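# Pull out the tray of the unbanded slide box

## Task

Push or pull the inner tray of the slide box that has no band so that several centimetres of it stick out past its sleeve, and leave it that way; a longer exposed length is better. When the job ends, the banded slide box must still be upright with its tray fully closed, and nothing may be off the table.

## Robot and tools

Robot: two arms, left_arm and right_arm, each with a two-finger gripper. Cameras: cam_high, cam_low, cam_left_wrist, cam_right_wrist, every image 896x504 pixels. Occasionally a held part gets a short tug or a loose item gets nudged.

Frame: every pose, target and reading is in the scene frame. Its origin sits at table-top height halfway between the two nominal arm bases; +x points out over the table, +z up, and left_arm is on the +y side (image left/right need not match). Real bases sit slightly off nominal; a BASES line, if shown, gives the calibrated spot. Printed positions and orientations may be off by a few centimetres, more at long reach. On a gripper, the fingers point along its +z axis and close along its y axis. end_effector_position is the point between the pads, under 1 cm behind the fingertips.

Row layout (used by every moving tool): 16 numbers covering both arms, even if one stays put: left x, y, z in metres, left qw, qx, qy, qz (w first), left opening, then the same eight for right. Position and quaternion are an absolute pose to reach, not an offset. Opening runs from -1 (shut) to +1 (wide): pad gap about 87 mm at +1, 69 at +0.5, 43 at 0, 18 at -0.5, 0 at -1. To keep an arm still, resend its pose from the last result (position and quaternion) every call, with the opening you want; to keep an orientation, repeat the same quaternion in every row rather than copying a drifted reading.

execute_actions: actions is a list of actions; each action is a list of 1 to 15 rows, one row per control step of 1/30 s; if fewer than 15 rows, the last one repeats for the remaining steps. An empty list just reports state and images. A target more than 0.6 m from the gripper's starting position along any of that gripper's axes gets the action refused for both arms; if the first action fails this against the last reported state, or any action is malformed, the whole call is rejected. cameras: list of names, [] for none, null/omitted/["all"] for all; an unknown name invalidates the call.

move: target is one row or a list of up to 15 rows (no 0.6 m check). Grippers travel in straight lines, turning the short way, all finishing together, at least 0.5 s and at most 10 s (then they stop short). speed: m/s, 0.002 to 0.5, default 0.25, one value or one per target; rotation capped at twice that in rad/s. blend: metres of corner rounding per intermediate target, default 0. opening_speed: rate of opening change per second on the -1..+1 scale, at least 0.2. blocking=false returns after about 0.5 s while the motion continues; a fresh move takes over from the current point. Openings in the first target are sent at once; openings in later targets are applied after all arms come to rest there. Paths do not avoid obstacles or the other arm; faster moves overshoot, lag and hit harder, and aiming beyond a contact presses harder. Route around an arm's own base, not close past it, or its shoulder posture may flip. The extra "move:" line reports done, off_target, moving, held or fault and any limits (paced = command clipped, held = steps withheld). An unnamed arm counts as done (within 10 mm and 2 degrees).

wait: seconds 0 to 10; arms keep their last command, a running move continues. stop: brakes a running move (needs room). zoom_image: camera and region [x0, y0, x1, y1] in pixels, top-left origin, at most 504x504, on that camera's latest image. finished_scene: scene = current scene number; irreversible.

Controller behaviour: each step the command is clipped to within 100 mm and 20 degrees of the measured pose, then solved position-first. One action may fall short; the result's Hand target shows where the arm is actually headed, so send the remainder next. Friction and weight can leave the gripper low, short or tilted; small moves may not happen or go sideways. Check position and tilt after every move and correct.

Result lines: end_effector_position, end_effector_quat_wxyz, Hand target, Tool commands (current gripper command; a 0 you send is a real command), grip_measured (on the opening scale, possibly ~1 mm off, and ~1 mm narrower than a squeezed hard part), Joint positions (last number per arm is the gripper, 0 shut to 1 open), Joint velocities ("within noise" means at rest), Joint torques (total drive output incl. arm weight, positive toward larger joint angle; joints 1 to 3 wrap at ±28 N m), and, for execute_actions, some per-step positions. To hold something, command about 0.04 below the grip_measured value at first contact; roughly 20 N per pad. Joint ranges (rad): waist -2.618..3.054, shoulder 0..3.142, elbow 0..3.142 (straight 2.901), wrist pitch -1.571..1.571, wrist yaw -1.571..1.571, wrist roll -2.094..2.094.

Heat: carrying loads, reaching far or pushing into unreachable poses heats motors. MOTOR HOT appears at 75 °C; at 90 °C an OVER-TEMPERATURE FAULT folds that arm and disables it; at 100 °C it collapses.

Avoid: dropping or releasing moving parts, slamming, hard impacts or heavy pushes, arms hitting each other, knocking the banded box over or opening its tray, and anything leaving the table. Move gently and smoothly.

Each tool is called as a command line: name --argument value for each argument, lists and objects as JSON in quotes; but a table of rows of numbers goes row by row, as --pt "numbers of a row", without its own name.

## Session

execute_actions --actions '[]'

zoom_image --camera "cam_high" --region '[400, 130, 680, 330]'

Scene clock: 0.00 s.
left_arm: end_effector_position=(+0.2809, +0.4009, +0.3110) grip_measured=+0.984 end_effector_quat_wxyz=(+0.435, -0.082, +0.881, -0.168) | right_arm: end_effector_position=(+0.1006, -0.3138, +0.1112) grip_measured=+1.000 end_effector_quat_wxyz=(-0.129, +0.700, -0.696, -0.092)
Joint positions: left_arm=[0.814 1.156 1.325 -1.117 0.802 0.324 0.992] | right_arm=[-0.462 1.148 0.865 -1.388 -0.302 -2.07 1]
Joint velocities: within noise
Joint torques (N m): no reading
Heat: left arm: 24 °C; right arm: 32 °C.
Hand target: left_arm +0.2797, +0.3993, +0.3125; +0.435, -0.082, +0.881, -0.170 | right_arm +0.1037, -0.3157, +0.1145; -0.131, +0.701, -0.696, -0.083
Tool commands: left_gripper/opening=+1.0 right_gripper/opening=+1.0

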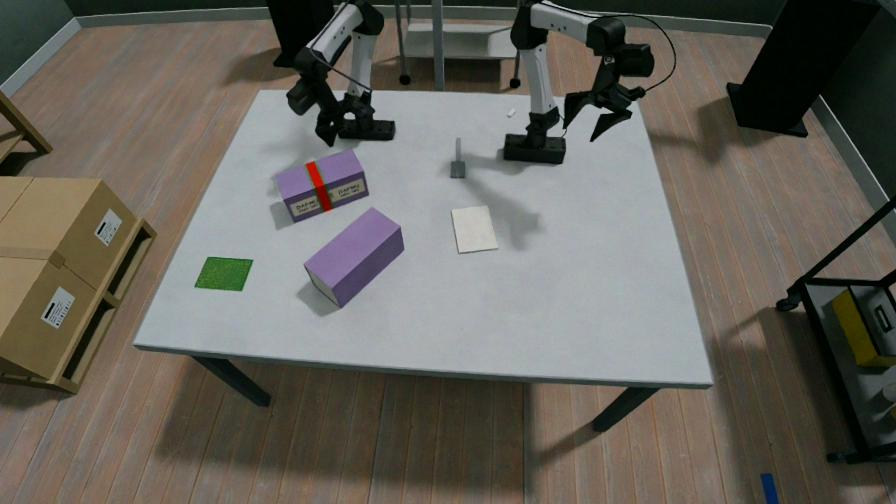

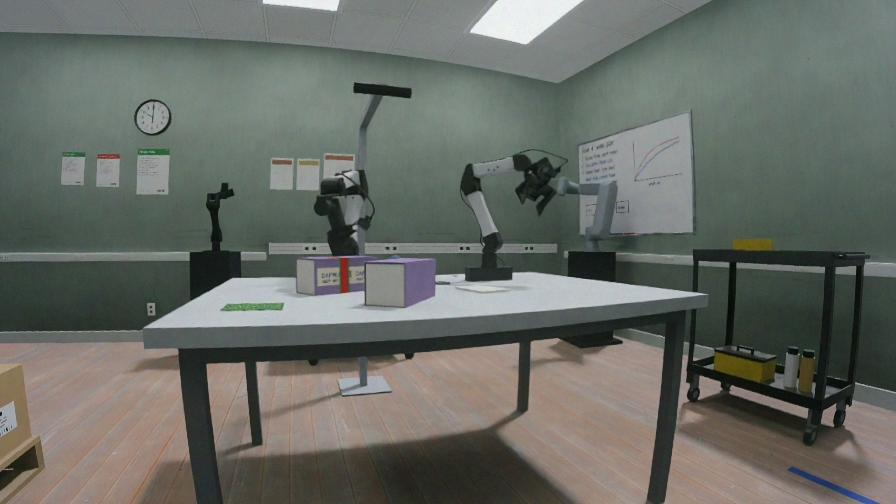

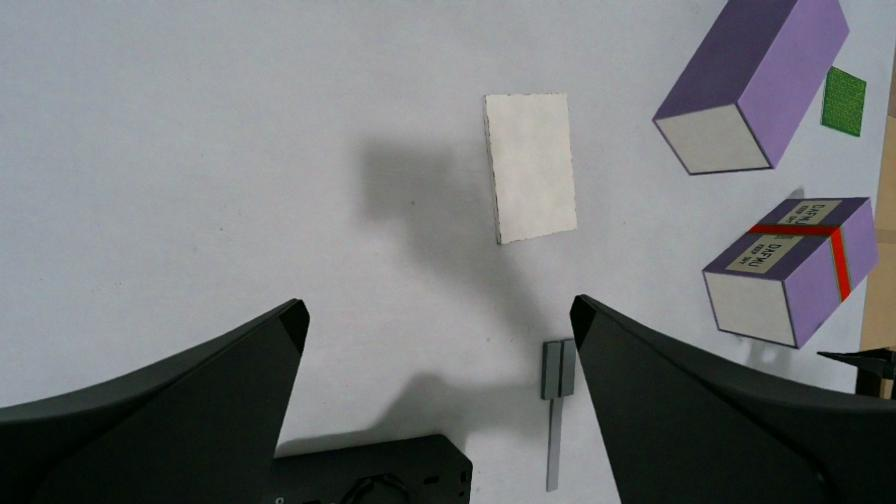

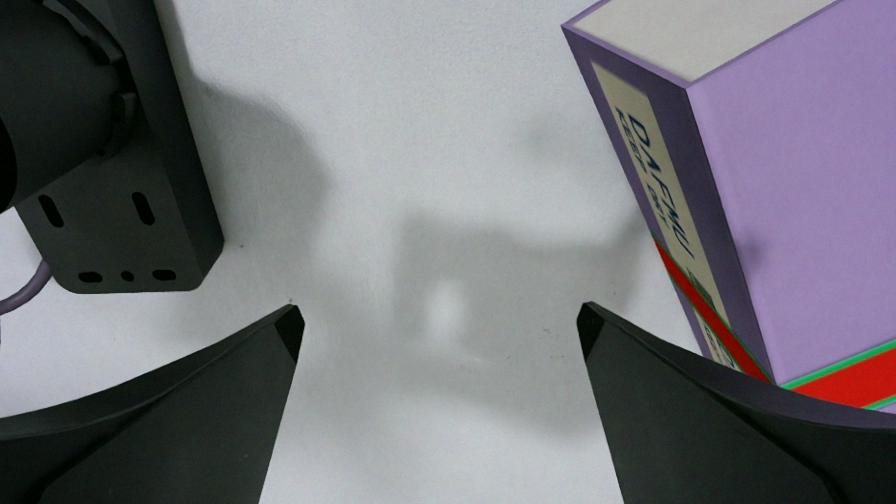

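Scaled by 1.800 from the camera's 896x504 image, which has a finer 1280x720 frame.

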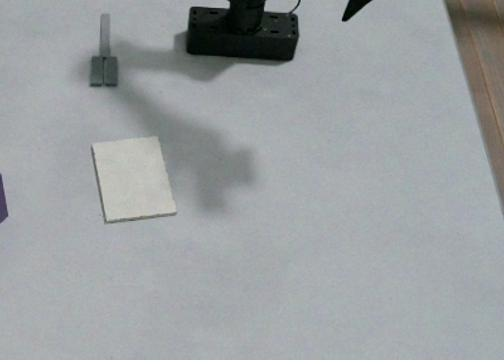

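zoom_image --camera "cam_high" --region '[260, 140, 430, 320]'

Scaled by 2.800 from the camera's 896x504 image, which has a finer 1280x720 frame.

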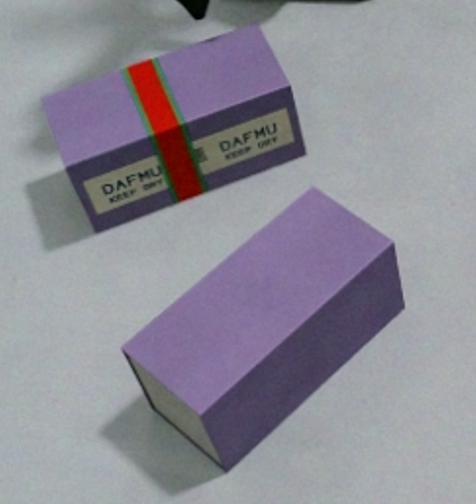

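move --pt "0.30 0.10 0.22 0.664 0.242 0.664 -0.242 -1 0.17 -0.30 0.28 0.5 0 0.866 0 -1" --pt "0.33 -0.07 0.085 0.664 0.242 0.664 -0.242 -1 0.45 -0.235 0.23 0.25 0 0.968 0 -1" --blend 0.03

Scene clock: 48.17 s.
left_arm: end_effector_position=(+0.3279, -0.0663, +0.0857) grip_measured=-1.000 end_effector_quat_wxyz=(+0.659, +0.245, +0.668, -0.244) | right_arm: end_effector_position=(+0.4488, -0.2344, +0.2240) grip_measured=-0.959 end_effector_quat_wxyz=(+0.244, -0.004, +0.970, +0.005)
Joint positions: left_arm=[-1.004 2.196 0.659 1.525 -0.33 -0.007 0] | right_arm=[0.061 2.367 2.736 -1.447 0.01 0.035 0.021]
Joint velocities: within noise
Joint torques (N m): left_arm=[-0.29 -7.58 5.48 1.9 -0.05 0] | right_arm=[-0.44 -9.89 7.72 1.28 0.1 0.12]
Heat: left arm: 27 °C; right arm: 37 °C.
Hand target: left_arm +0.3298, -0.0699, +0.0849; +0.664, +0.242, +0.665, -0.242 | right_arm +0.4498, -0.2349, +0.2298; +0.252, +0.000, +0.968, +0.000
Off the commanded pose: left_arm 0.004 m, 1 deg | right_arm 0.006 m, 1 deg.
move: done

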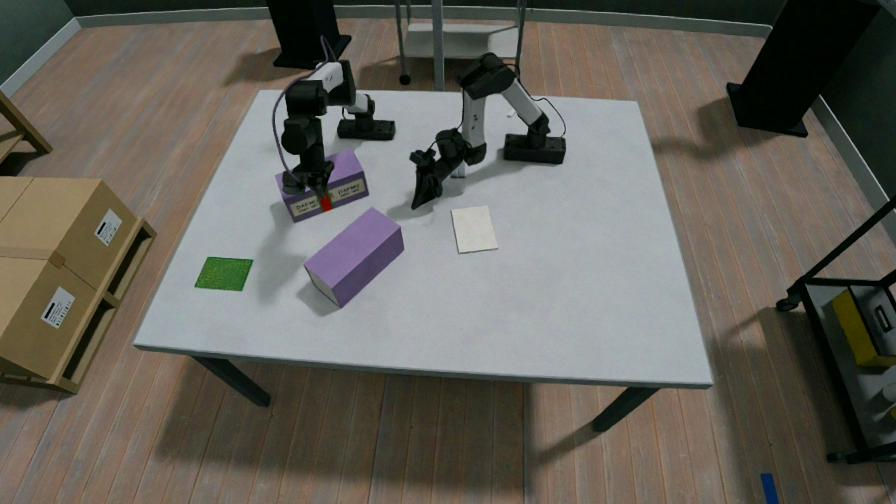

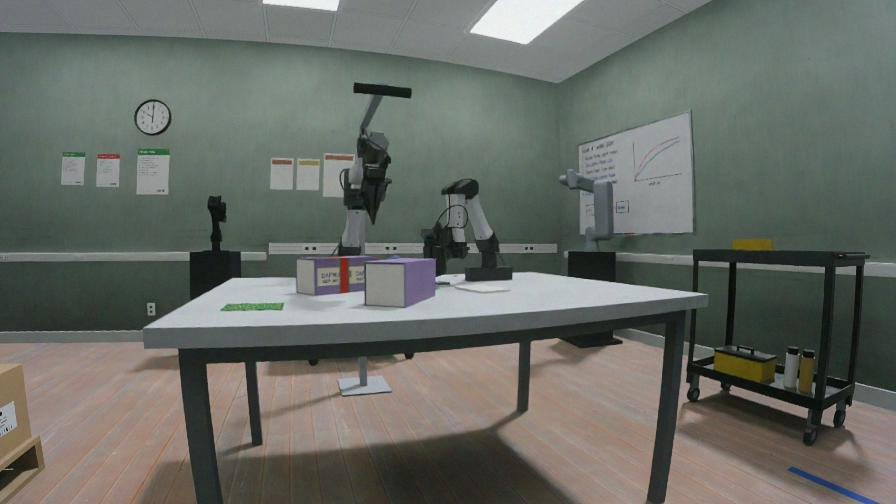

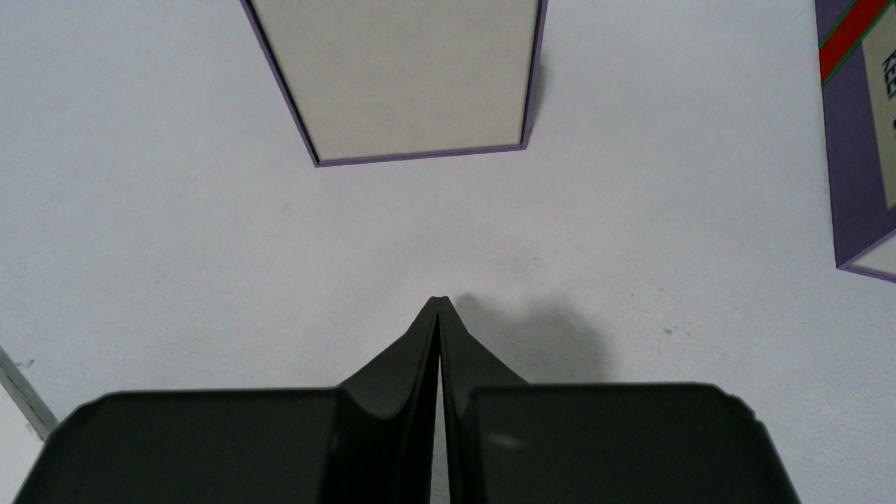

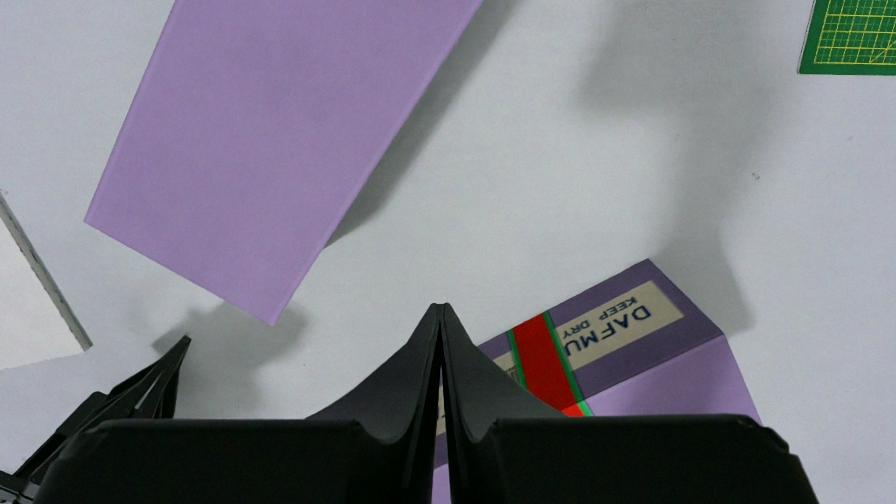

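move --pt "0.37 -0.094 0.064 0.672 0.2185 0.672 -0.2185 -1 0.52 -0.22 0.16 0.15 0 0.988 0 -1" --speed 0.12

Scene clock: 72.97 s.
left_arm: end_effector_position=(+0.3636, -0.0951, +0.0713) grip_measured=-1.000 end_effector_quat_wxyz=(+0.672, +0.221, +0.668, -0.229) | right_arm: end_effector_position=(+0.5102, -0.2222, +0.1477) grip_measured=-0.959 end_effector_quat_wxyz=(+0.257, -0.002, +0.966, +0.010)
Joint positions: left_arm=[-0.986 2.342 0.872 1.479 -0.37 -0.006 0] | right_arm=[0.077 2.602 2.834 -1.283 0.01 0.054 0.021]
Joint velocities: within noise
Joint torques (N m): left_arm=[0.81 -8.84 5.87 1.73 -0.06 0.03] | right_arm=[-0.23 -11.95 8.02 1.75 0.07 0.11]
Heat: left arm: 28 °C; right arm: 37 °C.
Hand target: left_arm +0.3698, -0.0936, +0.0641; +0.672, +0.219, +0.672, -0.219 | right_arm +0.5186, -0.2199, +0.1600; +0.283, +0.000, +0.959, +0.009
Off the commanded pose: left_arm 0.010 m, 1 deg | right_arm 0.016 m, 13 deg.
elbow stopped short (right arm): the move would have taken joint 3 (elbow) straighter than the controller allows.
move: off_target (right_arm)

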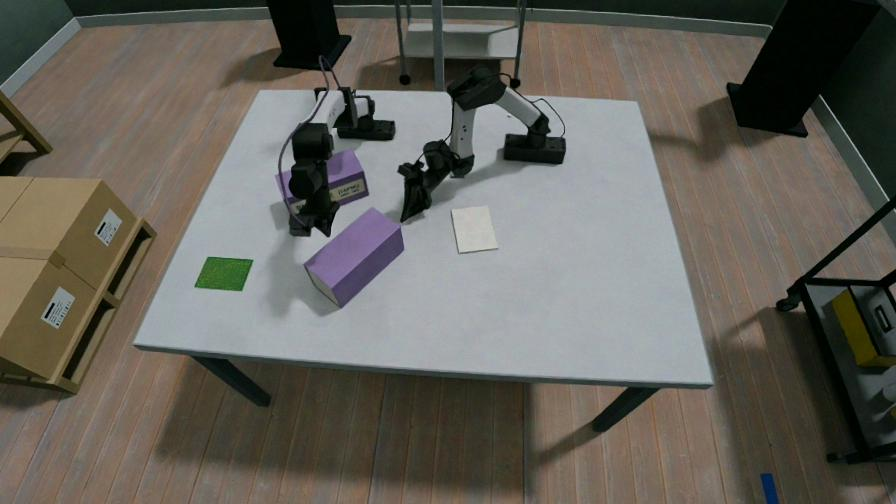

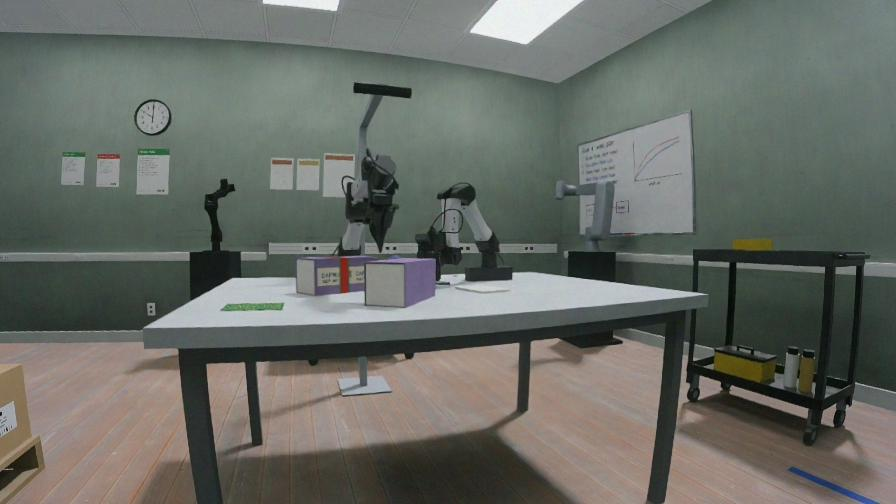

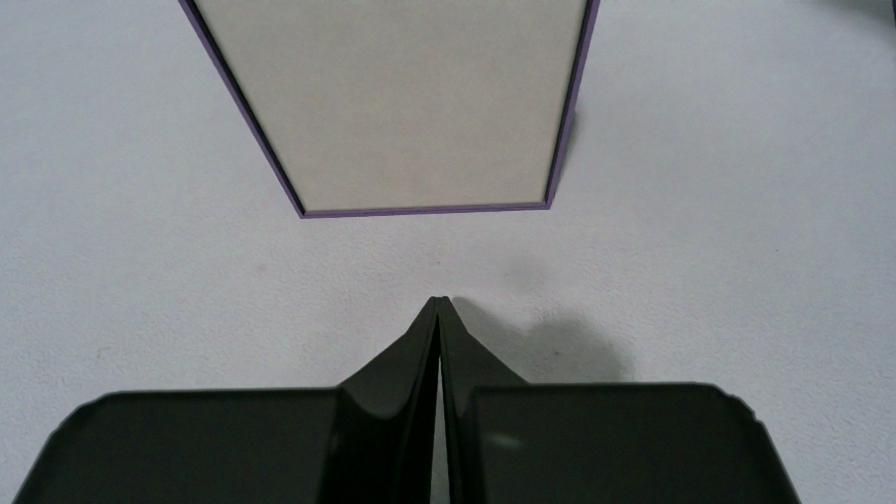

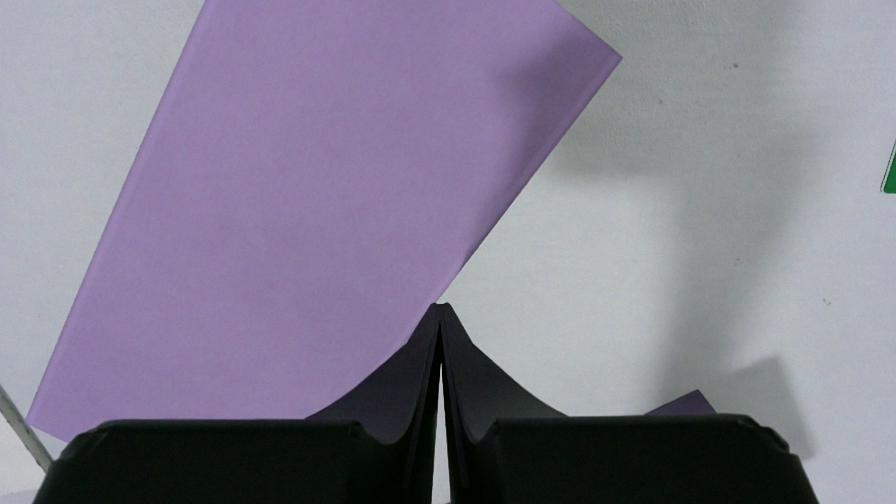

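move --pt "0.37 -0.094 0.064 0.672 0.2185 0.672 -0.2185 -1 0.505 -0.165 0.145 0.2 0 0.98 0 -1" --pt "0.37 -0.094 0.064 0.672 0.2185 0.672 -0.2185 -1 0.505 -0.165 0.10 0.2 0 0.98 0 -1" --speed 0.06

Scene clock: 87.20 s.
left_arm: end_effector_position=(+0.3638, -0.0950, +0.0713) grip_measured=-1.000 end_effector_quat_wxyz=(+0.672, +0.221, +0.668, -0.229) | right_arm: end_effector_position=(+0.5050, -0.1643, +0.1262) grip_measured=-0.959 end_effector_quat_wxyz=(+0.240, -0.003, +0.971, +0.012)
Joint positions: left_arm=[-0.986 2.342 0.873 1.479 -0.371 -0.005 0] | right_arm=[0.187 2.657 2.863 -1.295 0.055 0.15 0.021]
Joint velocities: within noise
Joint torques (N m): left_arm=[0.75 -8.91 6.04 1.72 -0.08 0.05] | right_arm=[-0.47 -8.18 5.7 1.36 0.13 0.12]
Heat: left arm: 28 °C; right arm: 40 °C.
Hand target: left_arm +0.3698, -0.0936, +0.0641; +0.672, +0.219, +0.672, -0.219 | right_arm +0.5035, -0.1652, +0.1003; +0.217, +0.000, +0.976, +0.003
Off the commanded pose: left_arm 0.010 m, 1 deg | right_arm 0.026 m, 5 deg.
elbow stopped short (right arm): the move would have taken joint 3 (elbow) straighter than the controller allows.
move: off_target (right_arm)

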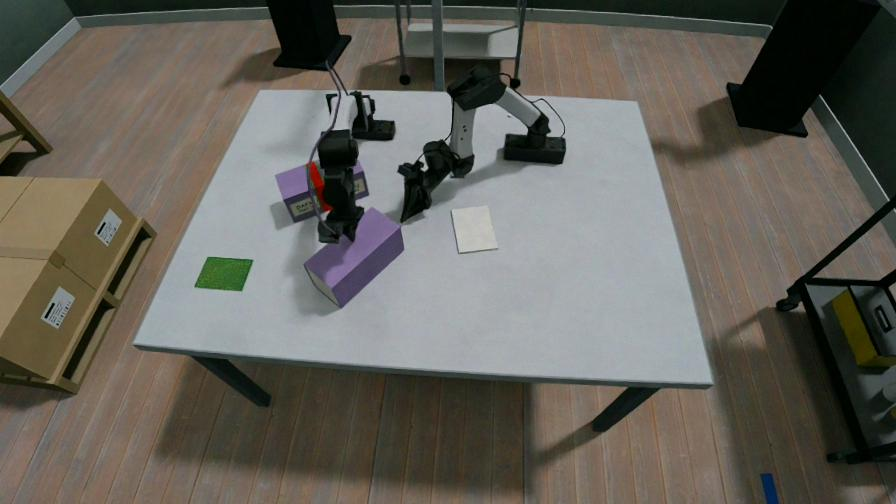

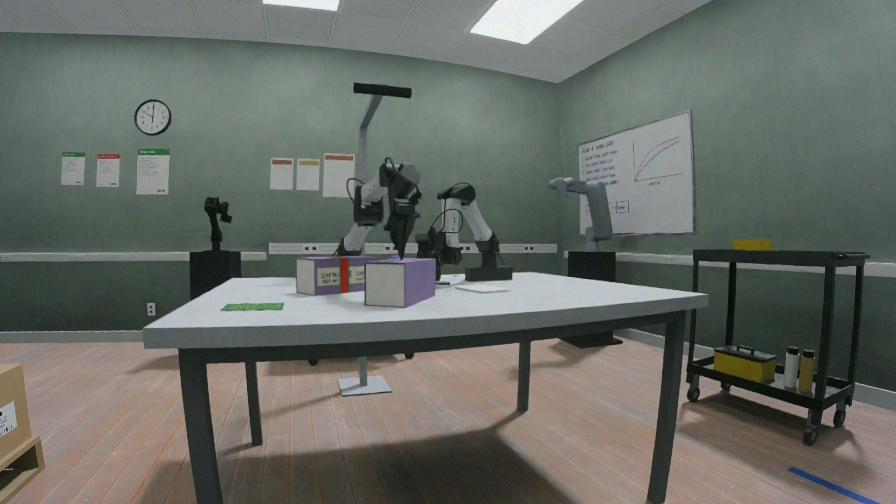

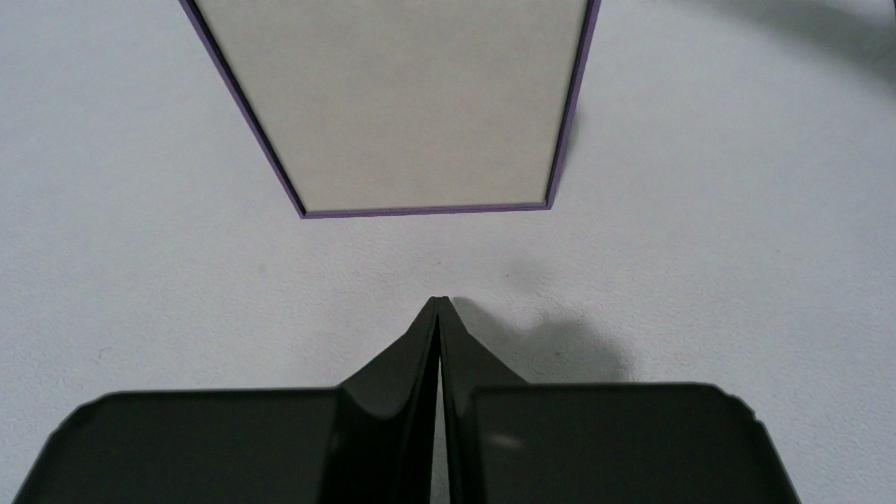

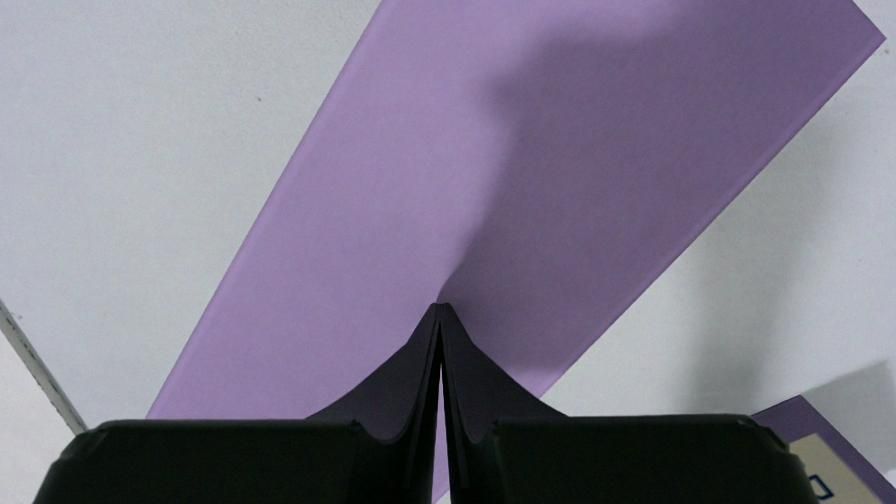

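move --pt "0.385 -0.103 0.056 0.671 0.2126 0.671 -0.2126 -1 0.47 -0.12 0.03 0.2 0 0.98 0 -1" --pt "0.428 -0.133 0.056 0.675 0.212 0.675 -0.212 -1 0.47 -0.12 0.03 0.2 0 0.98 0 -1" --speed 0.05

Scene clock: 106.83 s.
left_arm: end_effector_position=(+0.4214, -0.1302, +0.0624) grip_measured=-1.000 end_effector_quat_wxyz=(+0.675, +0.208, +0.675, -0.212) | right_arm: end_effector_position=(+0.5254, -0.1418, +0.1246) grip_measured=-0.959 end_effector_quat_wxyz=(+0.340, +0.027, +0.940, -0.014)
Joint positions: left_arm=[-0.931 2.474 1.183 1.294 -0.358 -0.004 0] | right_arm=[0.256 2.379 2.247 -0.768 0.196 0.229 0.02]
Joint velocities: within noise
Joint torques (N m): left_arm=[1.01 -10.58 8.08 1.69 0.16 0.02] | right_arm=[1.14 -4.51 2.95 0.04 -0.76 0.3]
Heat: left arm: 29 °C; right arm: 38 °C.
Hand target: left_arm +0.4277, -0.1325, +0.0563; +0.675, +0.212, +0.675, -0.212 | right_arm +0.4754, -0.1253, +0.0497; +0.208, +0.005, +0.978, -0.001
Off the commanded pose: left_arm 0.010 m, 0 deg | right_arm 0.112 m, 17 deg; position clipped.
move: off_target (right_arm); limits=paced

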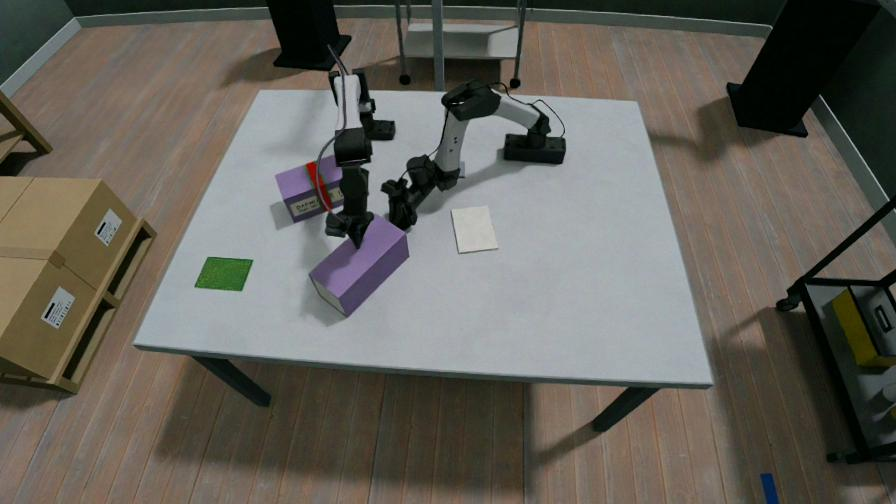

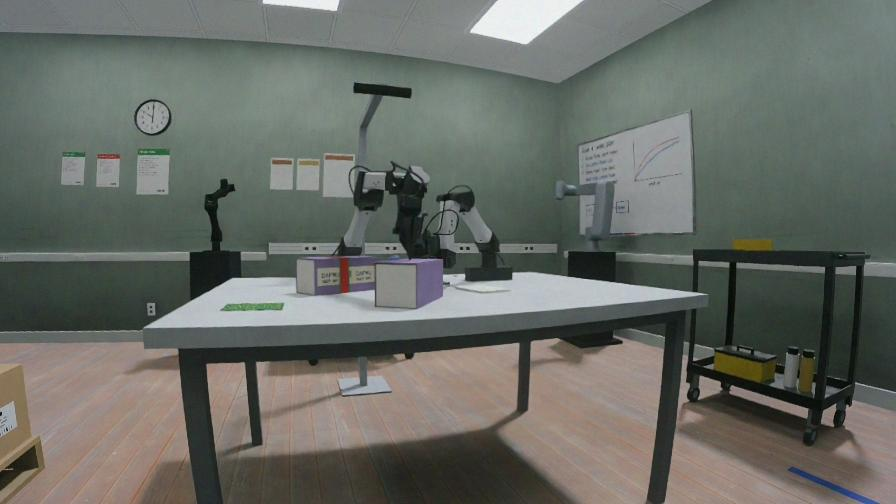

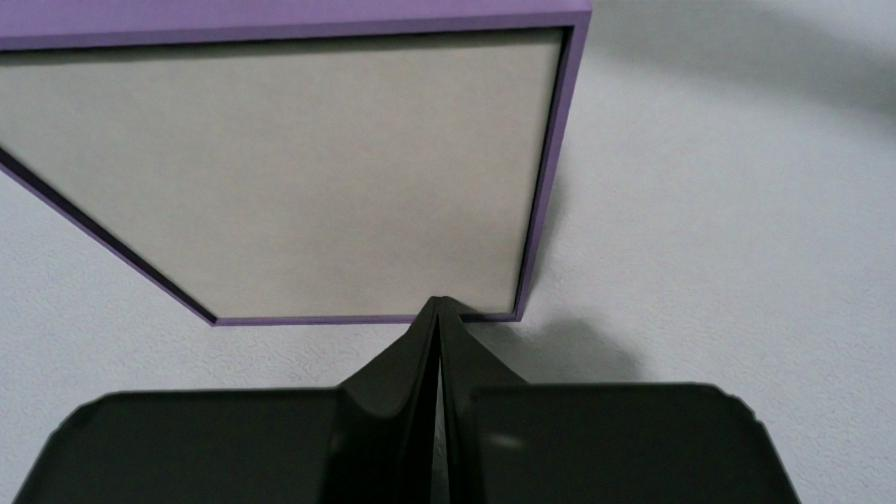

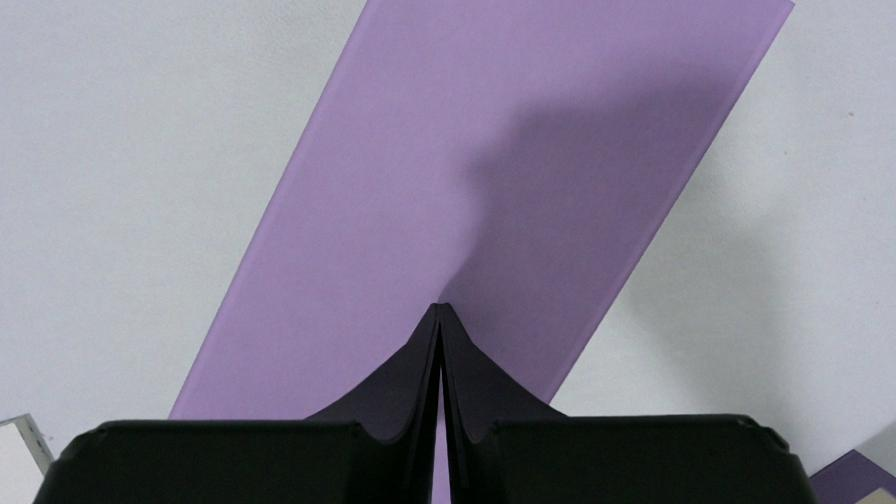

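move --pt "0.4155 -0.124 0.056 0.675 0.212 0.675 -0.212 -1 0.47 -0.12 0.03 0.2 0 0.98 0 -1" --pt "0.4275 -0.107 0.056 0.675 0.212 0.675 -0.212 -1 0.47 -0.12 0.03 0.2 0 0.98 0 -1" --speed 0.08

Scene clock: 122.90 s.
left_arm: end_effector_position=(+0.4291, -0.1086, +0.0554) grip_measured=-1.000 end_effector_quat_wxyz=(+0.676, +0.207, +0.675, -0.211) | right_arm: end_effector_position=(+0.5254, -0.1417, +0.1246) grip_measured=-0.959 end_effector_quat_wxyz=(+0.340, +0.028, +0.940, -0.014)
Joint positions: left_arm=[-0.887 2.474 1.125 1.35 -0.318 -0.004 0] | right_arm=[0.256 2.379 2.247 -0.768 0.196 0.231 0.02]
Joint velocities: within noise
Joint torques (N m): left_arm=[0.18 -13.63 3.71 1.8 0.09 0] | right_arm=[1.14 -4.44 3.1 0.02 -0.76 0.28]
Heat: left arm: 30 °C; right arm: 37 °C.
Hand target: left_arm +0.4276, -0.1070, +0.0561; +0.675, +0.212, +0.675, -0.212 | right_arm +0.4755, -0.1253, +0.0497; +0.207, +0.005, +0.978, -0.001
Off the commanded pose: left_arm 0.002 m, 1 deg | right_arm 0.112 m, 17 deg; position clipped.
move: off_target (right_arm); limits=paced

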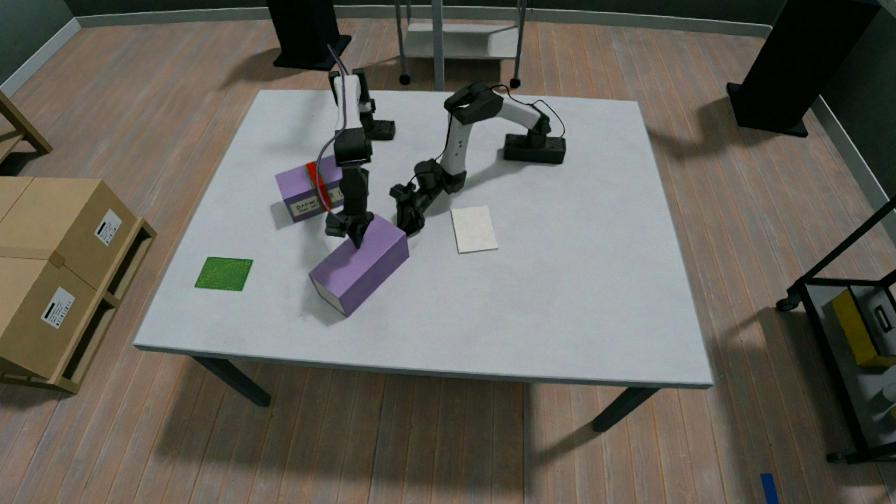

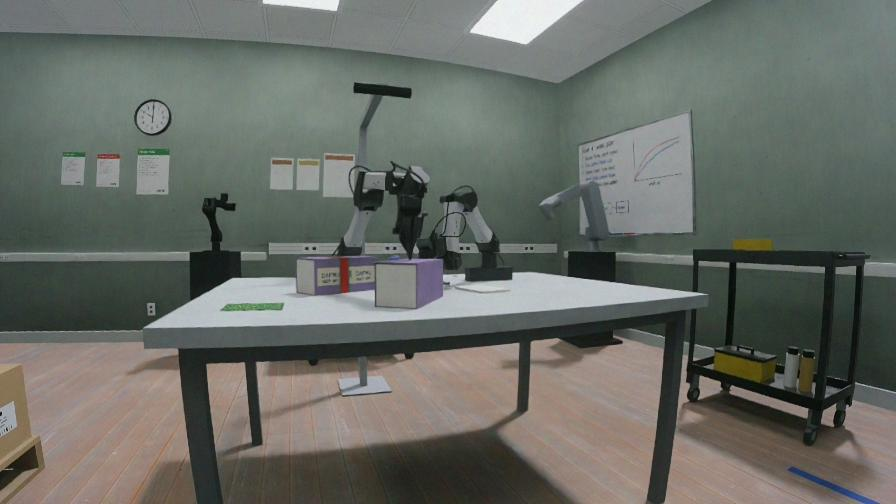

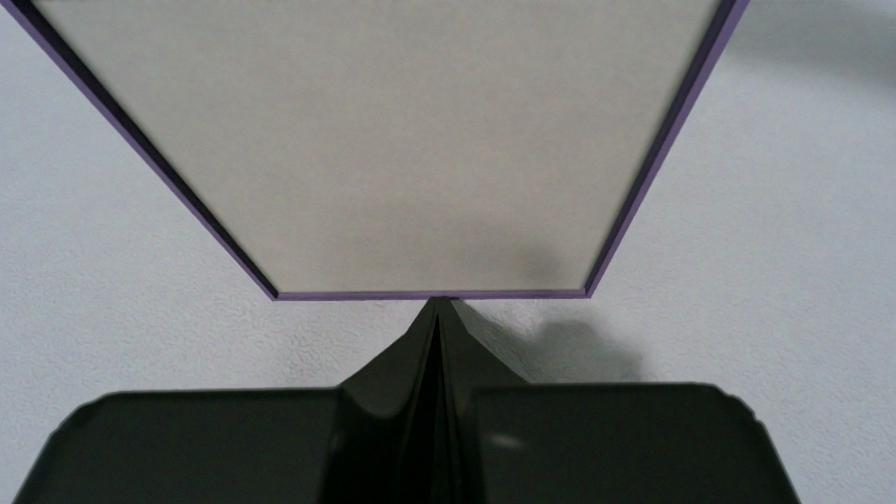

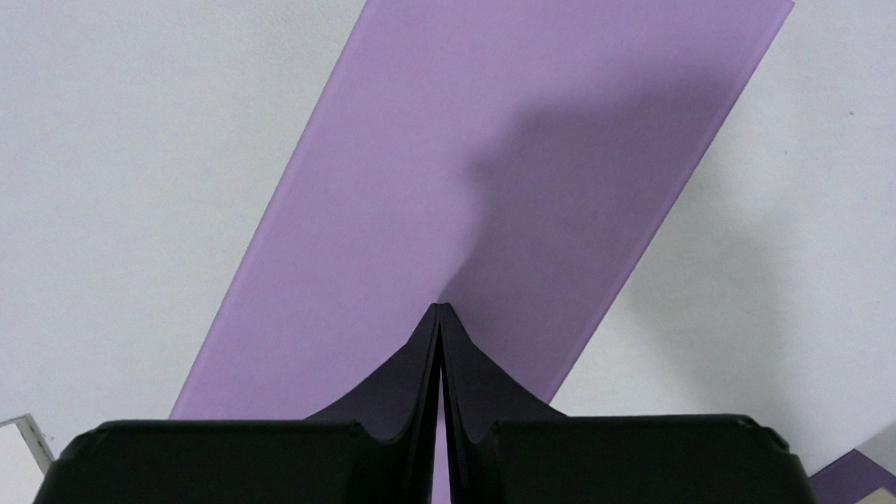

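move --target '[0.480,-0.1365,0.056,0.675,0.212,0.675,-0.212,-1,0.47,-0.12,0.03,0.2,0,0.98,0,-1]' --speed 0.04

Scene clock: 133.73 s.
left_arm: end_effector_position=(+0.4668, -0.1373, +0.0600) grip_measured=-1.000 end_effector_quat_wxyz=(+0.671, +0.215, +0.676, -0.215) | right_arm: end_effector_position=(+0.5429, -0.1366, +0.1256) grip_measured=-0.959 end_effector_quat_wxyz=(+0.357, +0.030, +0.934, -0.006)
Joint positions: left_arm=[-0.853 2.542 1.354 1.18 -0.266 -0.003 0] | right_arm=[0.256 2.44 2.341 -0.762 0.192 0.234 0.021]
Joint velocities: within noise
Joint torques (N m): left_arm=[2 -11.11 9.59 1.77 0.11 -0.02] | right_arm=[0.75 -6.34 3.75 -0.53 -0.73 0.18]
Heat: left arm: 30 °C; right arm: 36 °C.
Hand target: left_arm +0.4792, -0.1355, +0.0561; +0.675, +0.212, +0.675, -0.212 | right_arm +0.4866, -0.1249, +0.0571; +0.216, +0.005, +0.976, +0.001
Off the commanded pose: left_arm 0.014 m, 1 deg | right_arm 0.121 m, 19 deg; position clipped.
move: off_target (left_arm, right_arm); limits=paced

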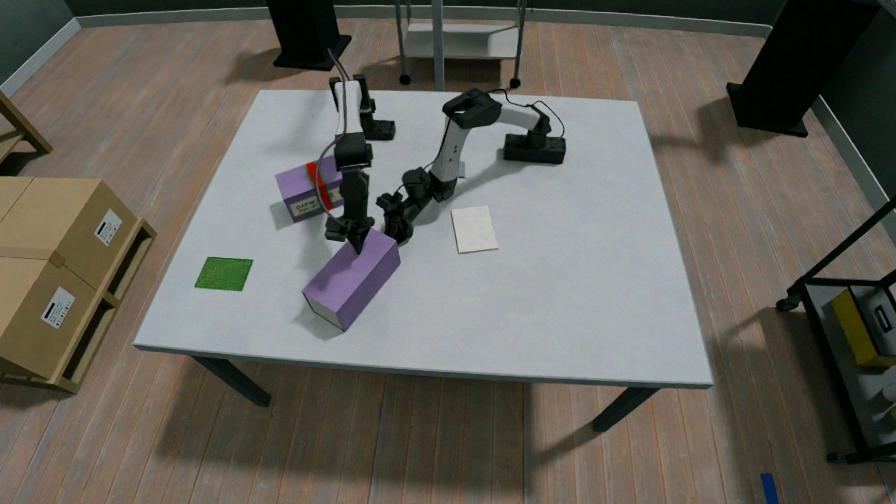

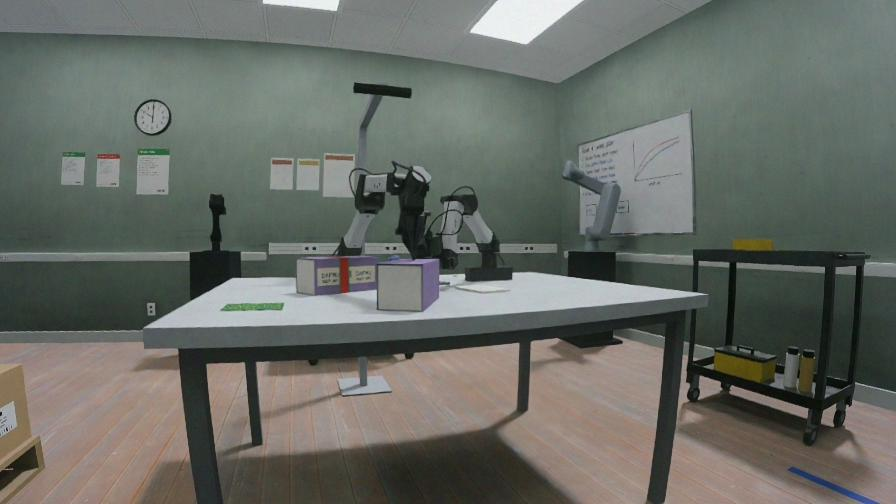

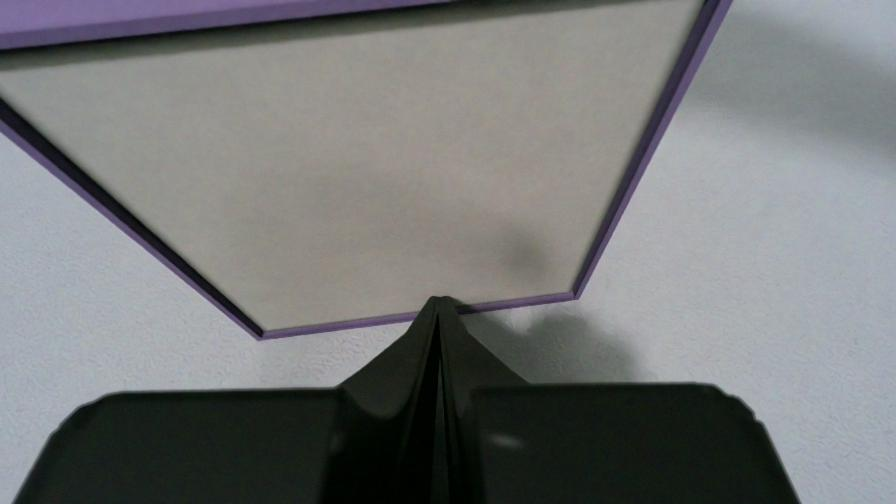

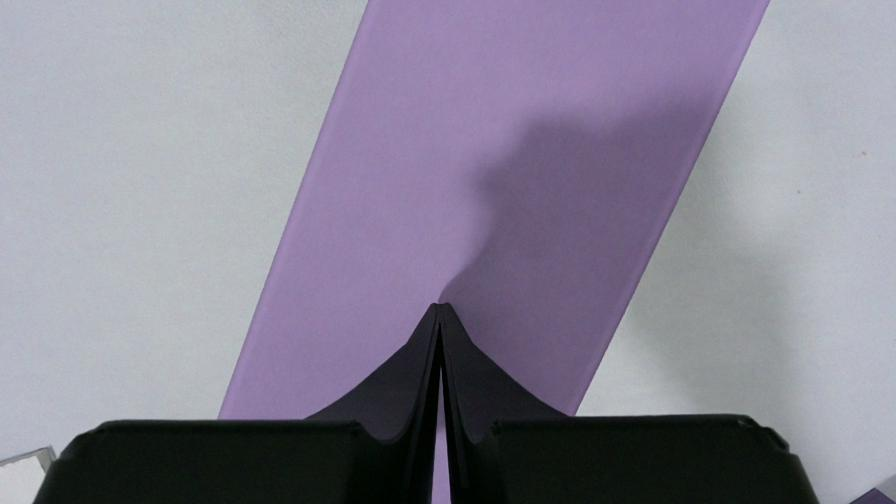

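move --pt "0.455 -0.120 0.056 0.675 0.212 0.675 -0.212 -1 0.47 -0.12 0.03 0.2 0 0.98 0 -1" --pt "0.459 -0.120 0.056 0.685 0.174 0.685 -0.174 -1 0.47 -0.12 0.03 0.2 0 0.98 0 -1" --speed 0.08

Scene clock: 166.80 s.
left_arm: end_effector_position=(+0.4576, -0.1177, +0.0551) grip_measured=-1.000 end_effector_quat_wxyz=(+0.689, +0.173, +0.680, -0.183) | right_arm: end_effector_position=(+0.5429, -0.1365, +0.1257) grip_measured=-0.959 end_effector_quat_wxyz=(+0.357, +0.030, +0.934, -0.006)
Joint positions: left_arm=[-0.882 2.542 1.28 1.279 -0.405 -0.003 0] | right_arm=[0.256 2.44 2.341 -0.763 0.192 0.234 0.021]
Joint velocities: within noise
Joint torques (N m): left_arm=[-0.39 -14.3 6.82 1.29 -0.08 0.03] | right_arm=[0.76 -6.17 4 -0.53 -0.74 0.18]
Heat: left arm: 32 °C; right arm: 36 °C.
Hand target: left_arm +0.4589, -0.1199, +0.0560; +0.686, +0.174, +0.685, -0.174 | right_arm +0.4865, -0.1248, +0.0570; +0.215, +0.005, +0.977, +0.001
Off the commanded pose: left_arm 0.003 m, 1 deg | right_arm 0.121 m, 19 deg; position clipped.
move: off_target (right_arm); limits=paced

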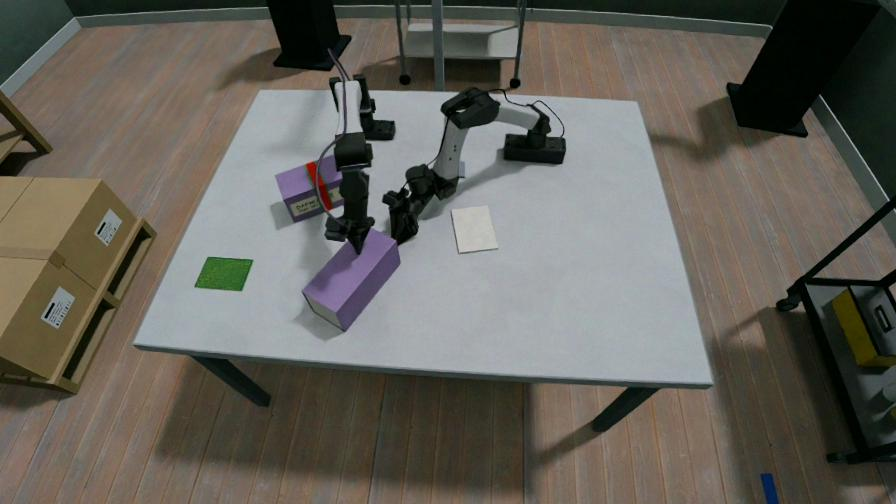

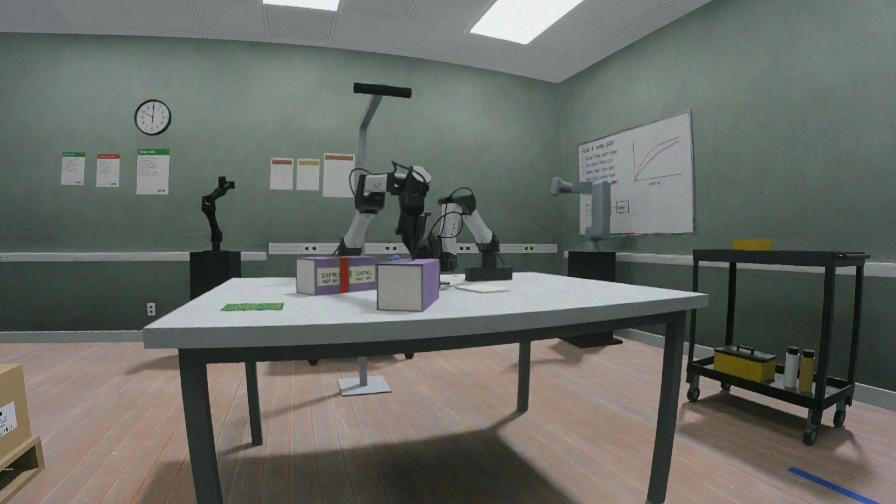

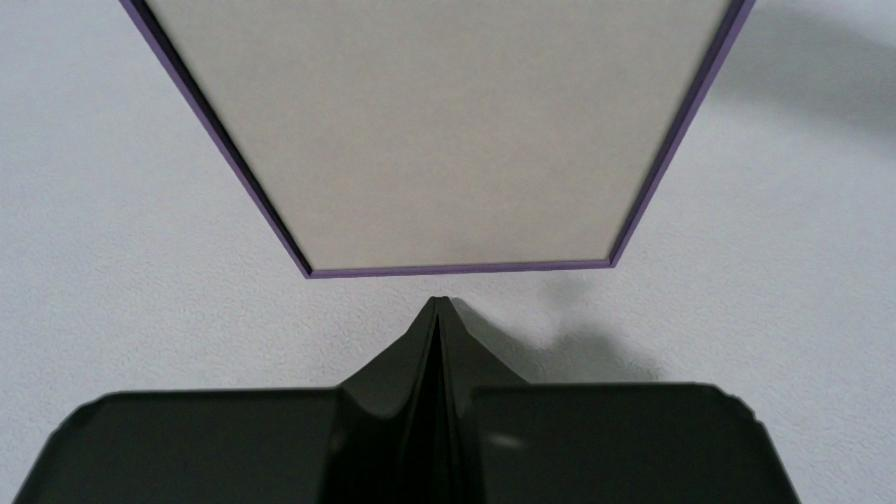

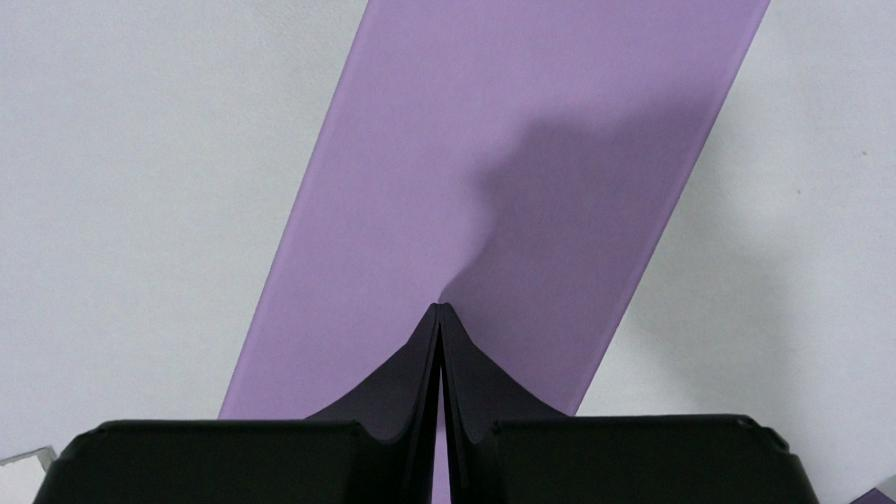

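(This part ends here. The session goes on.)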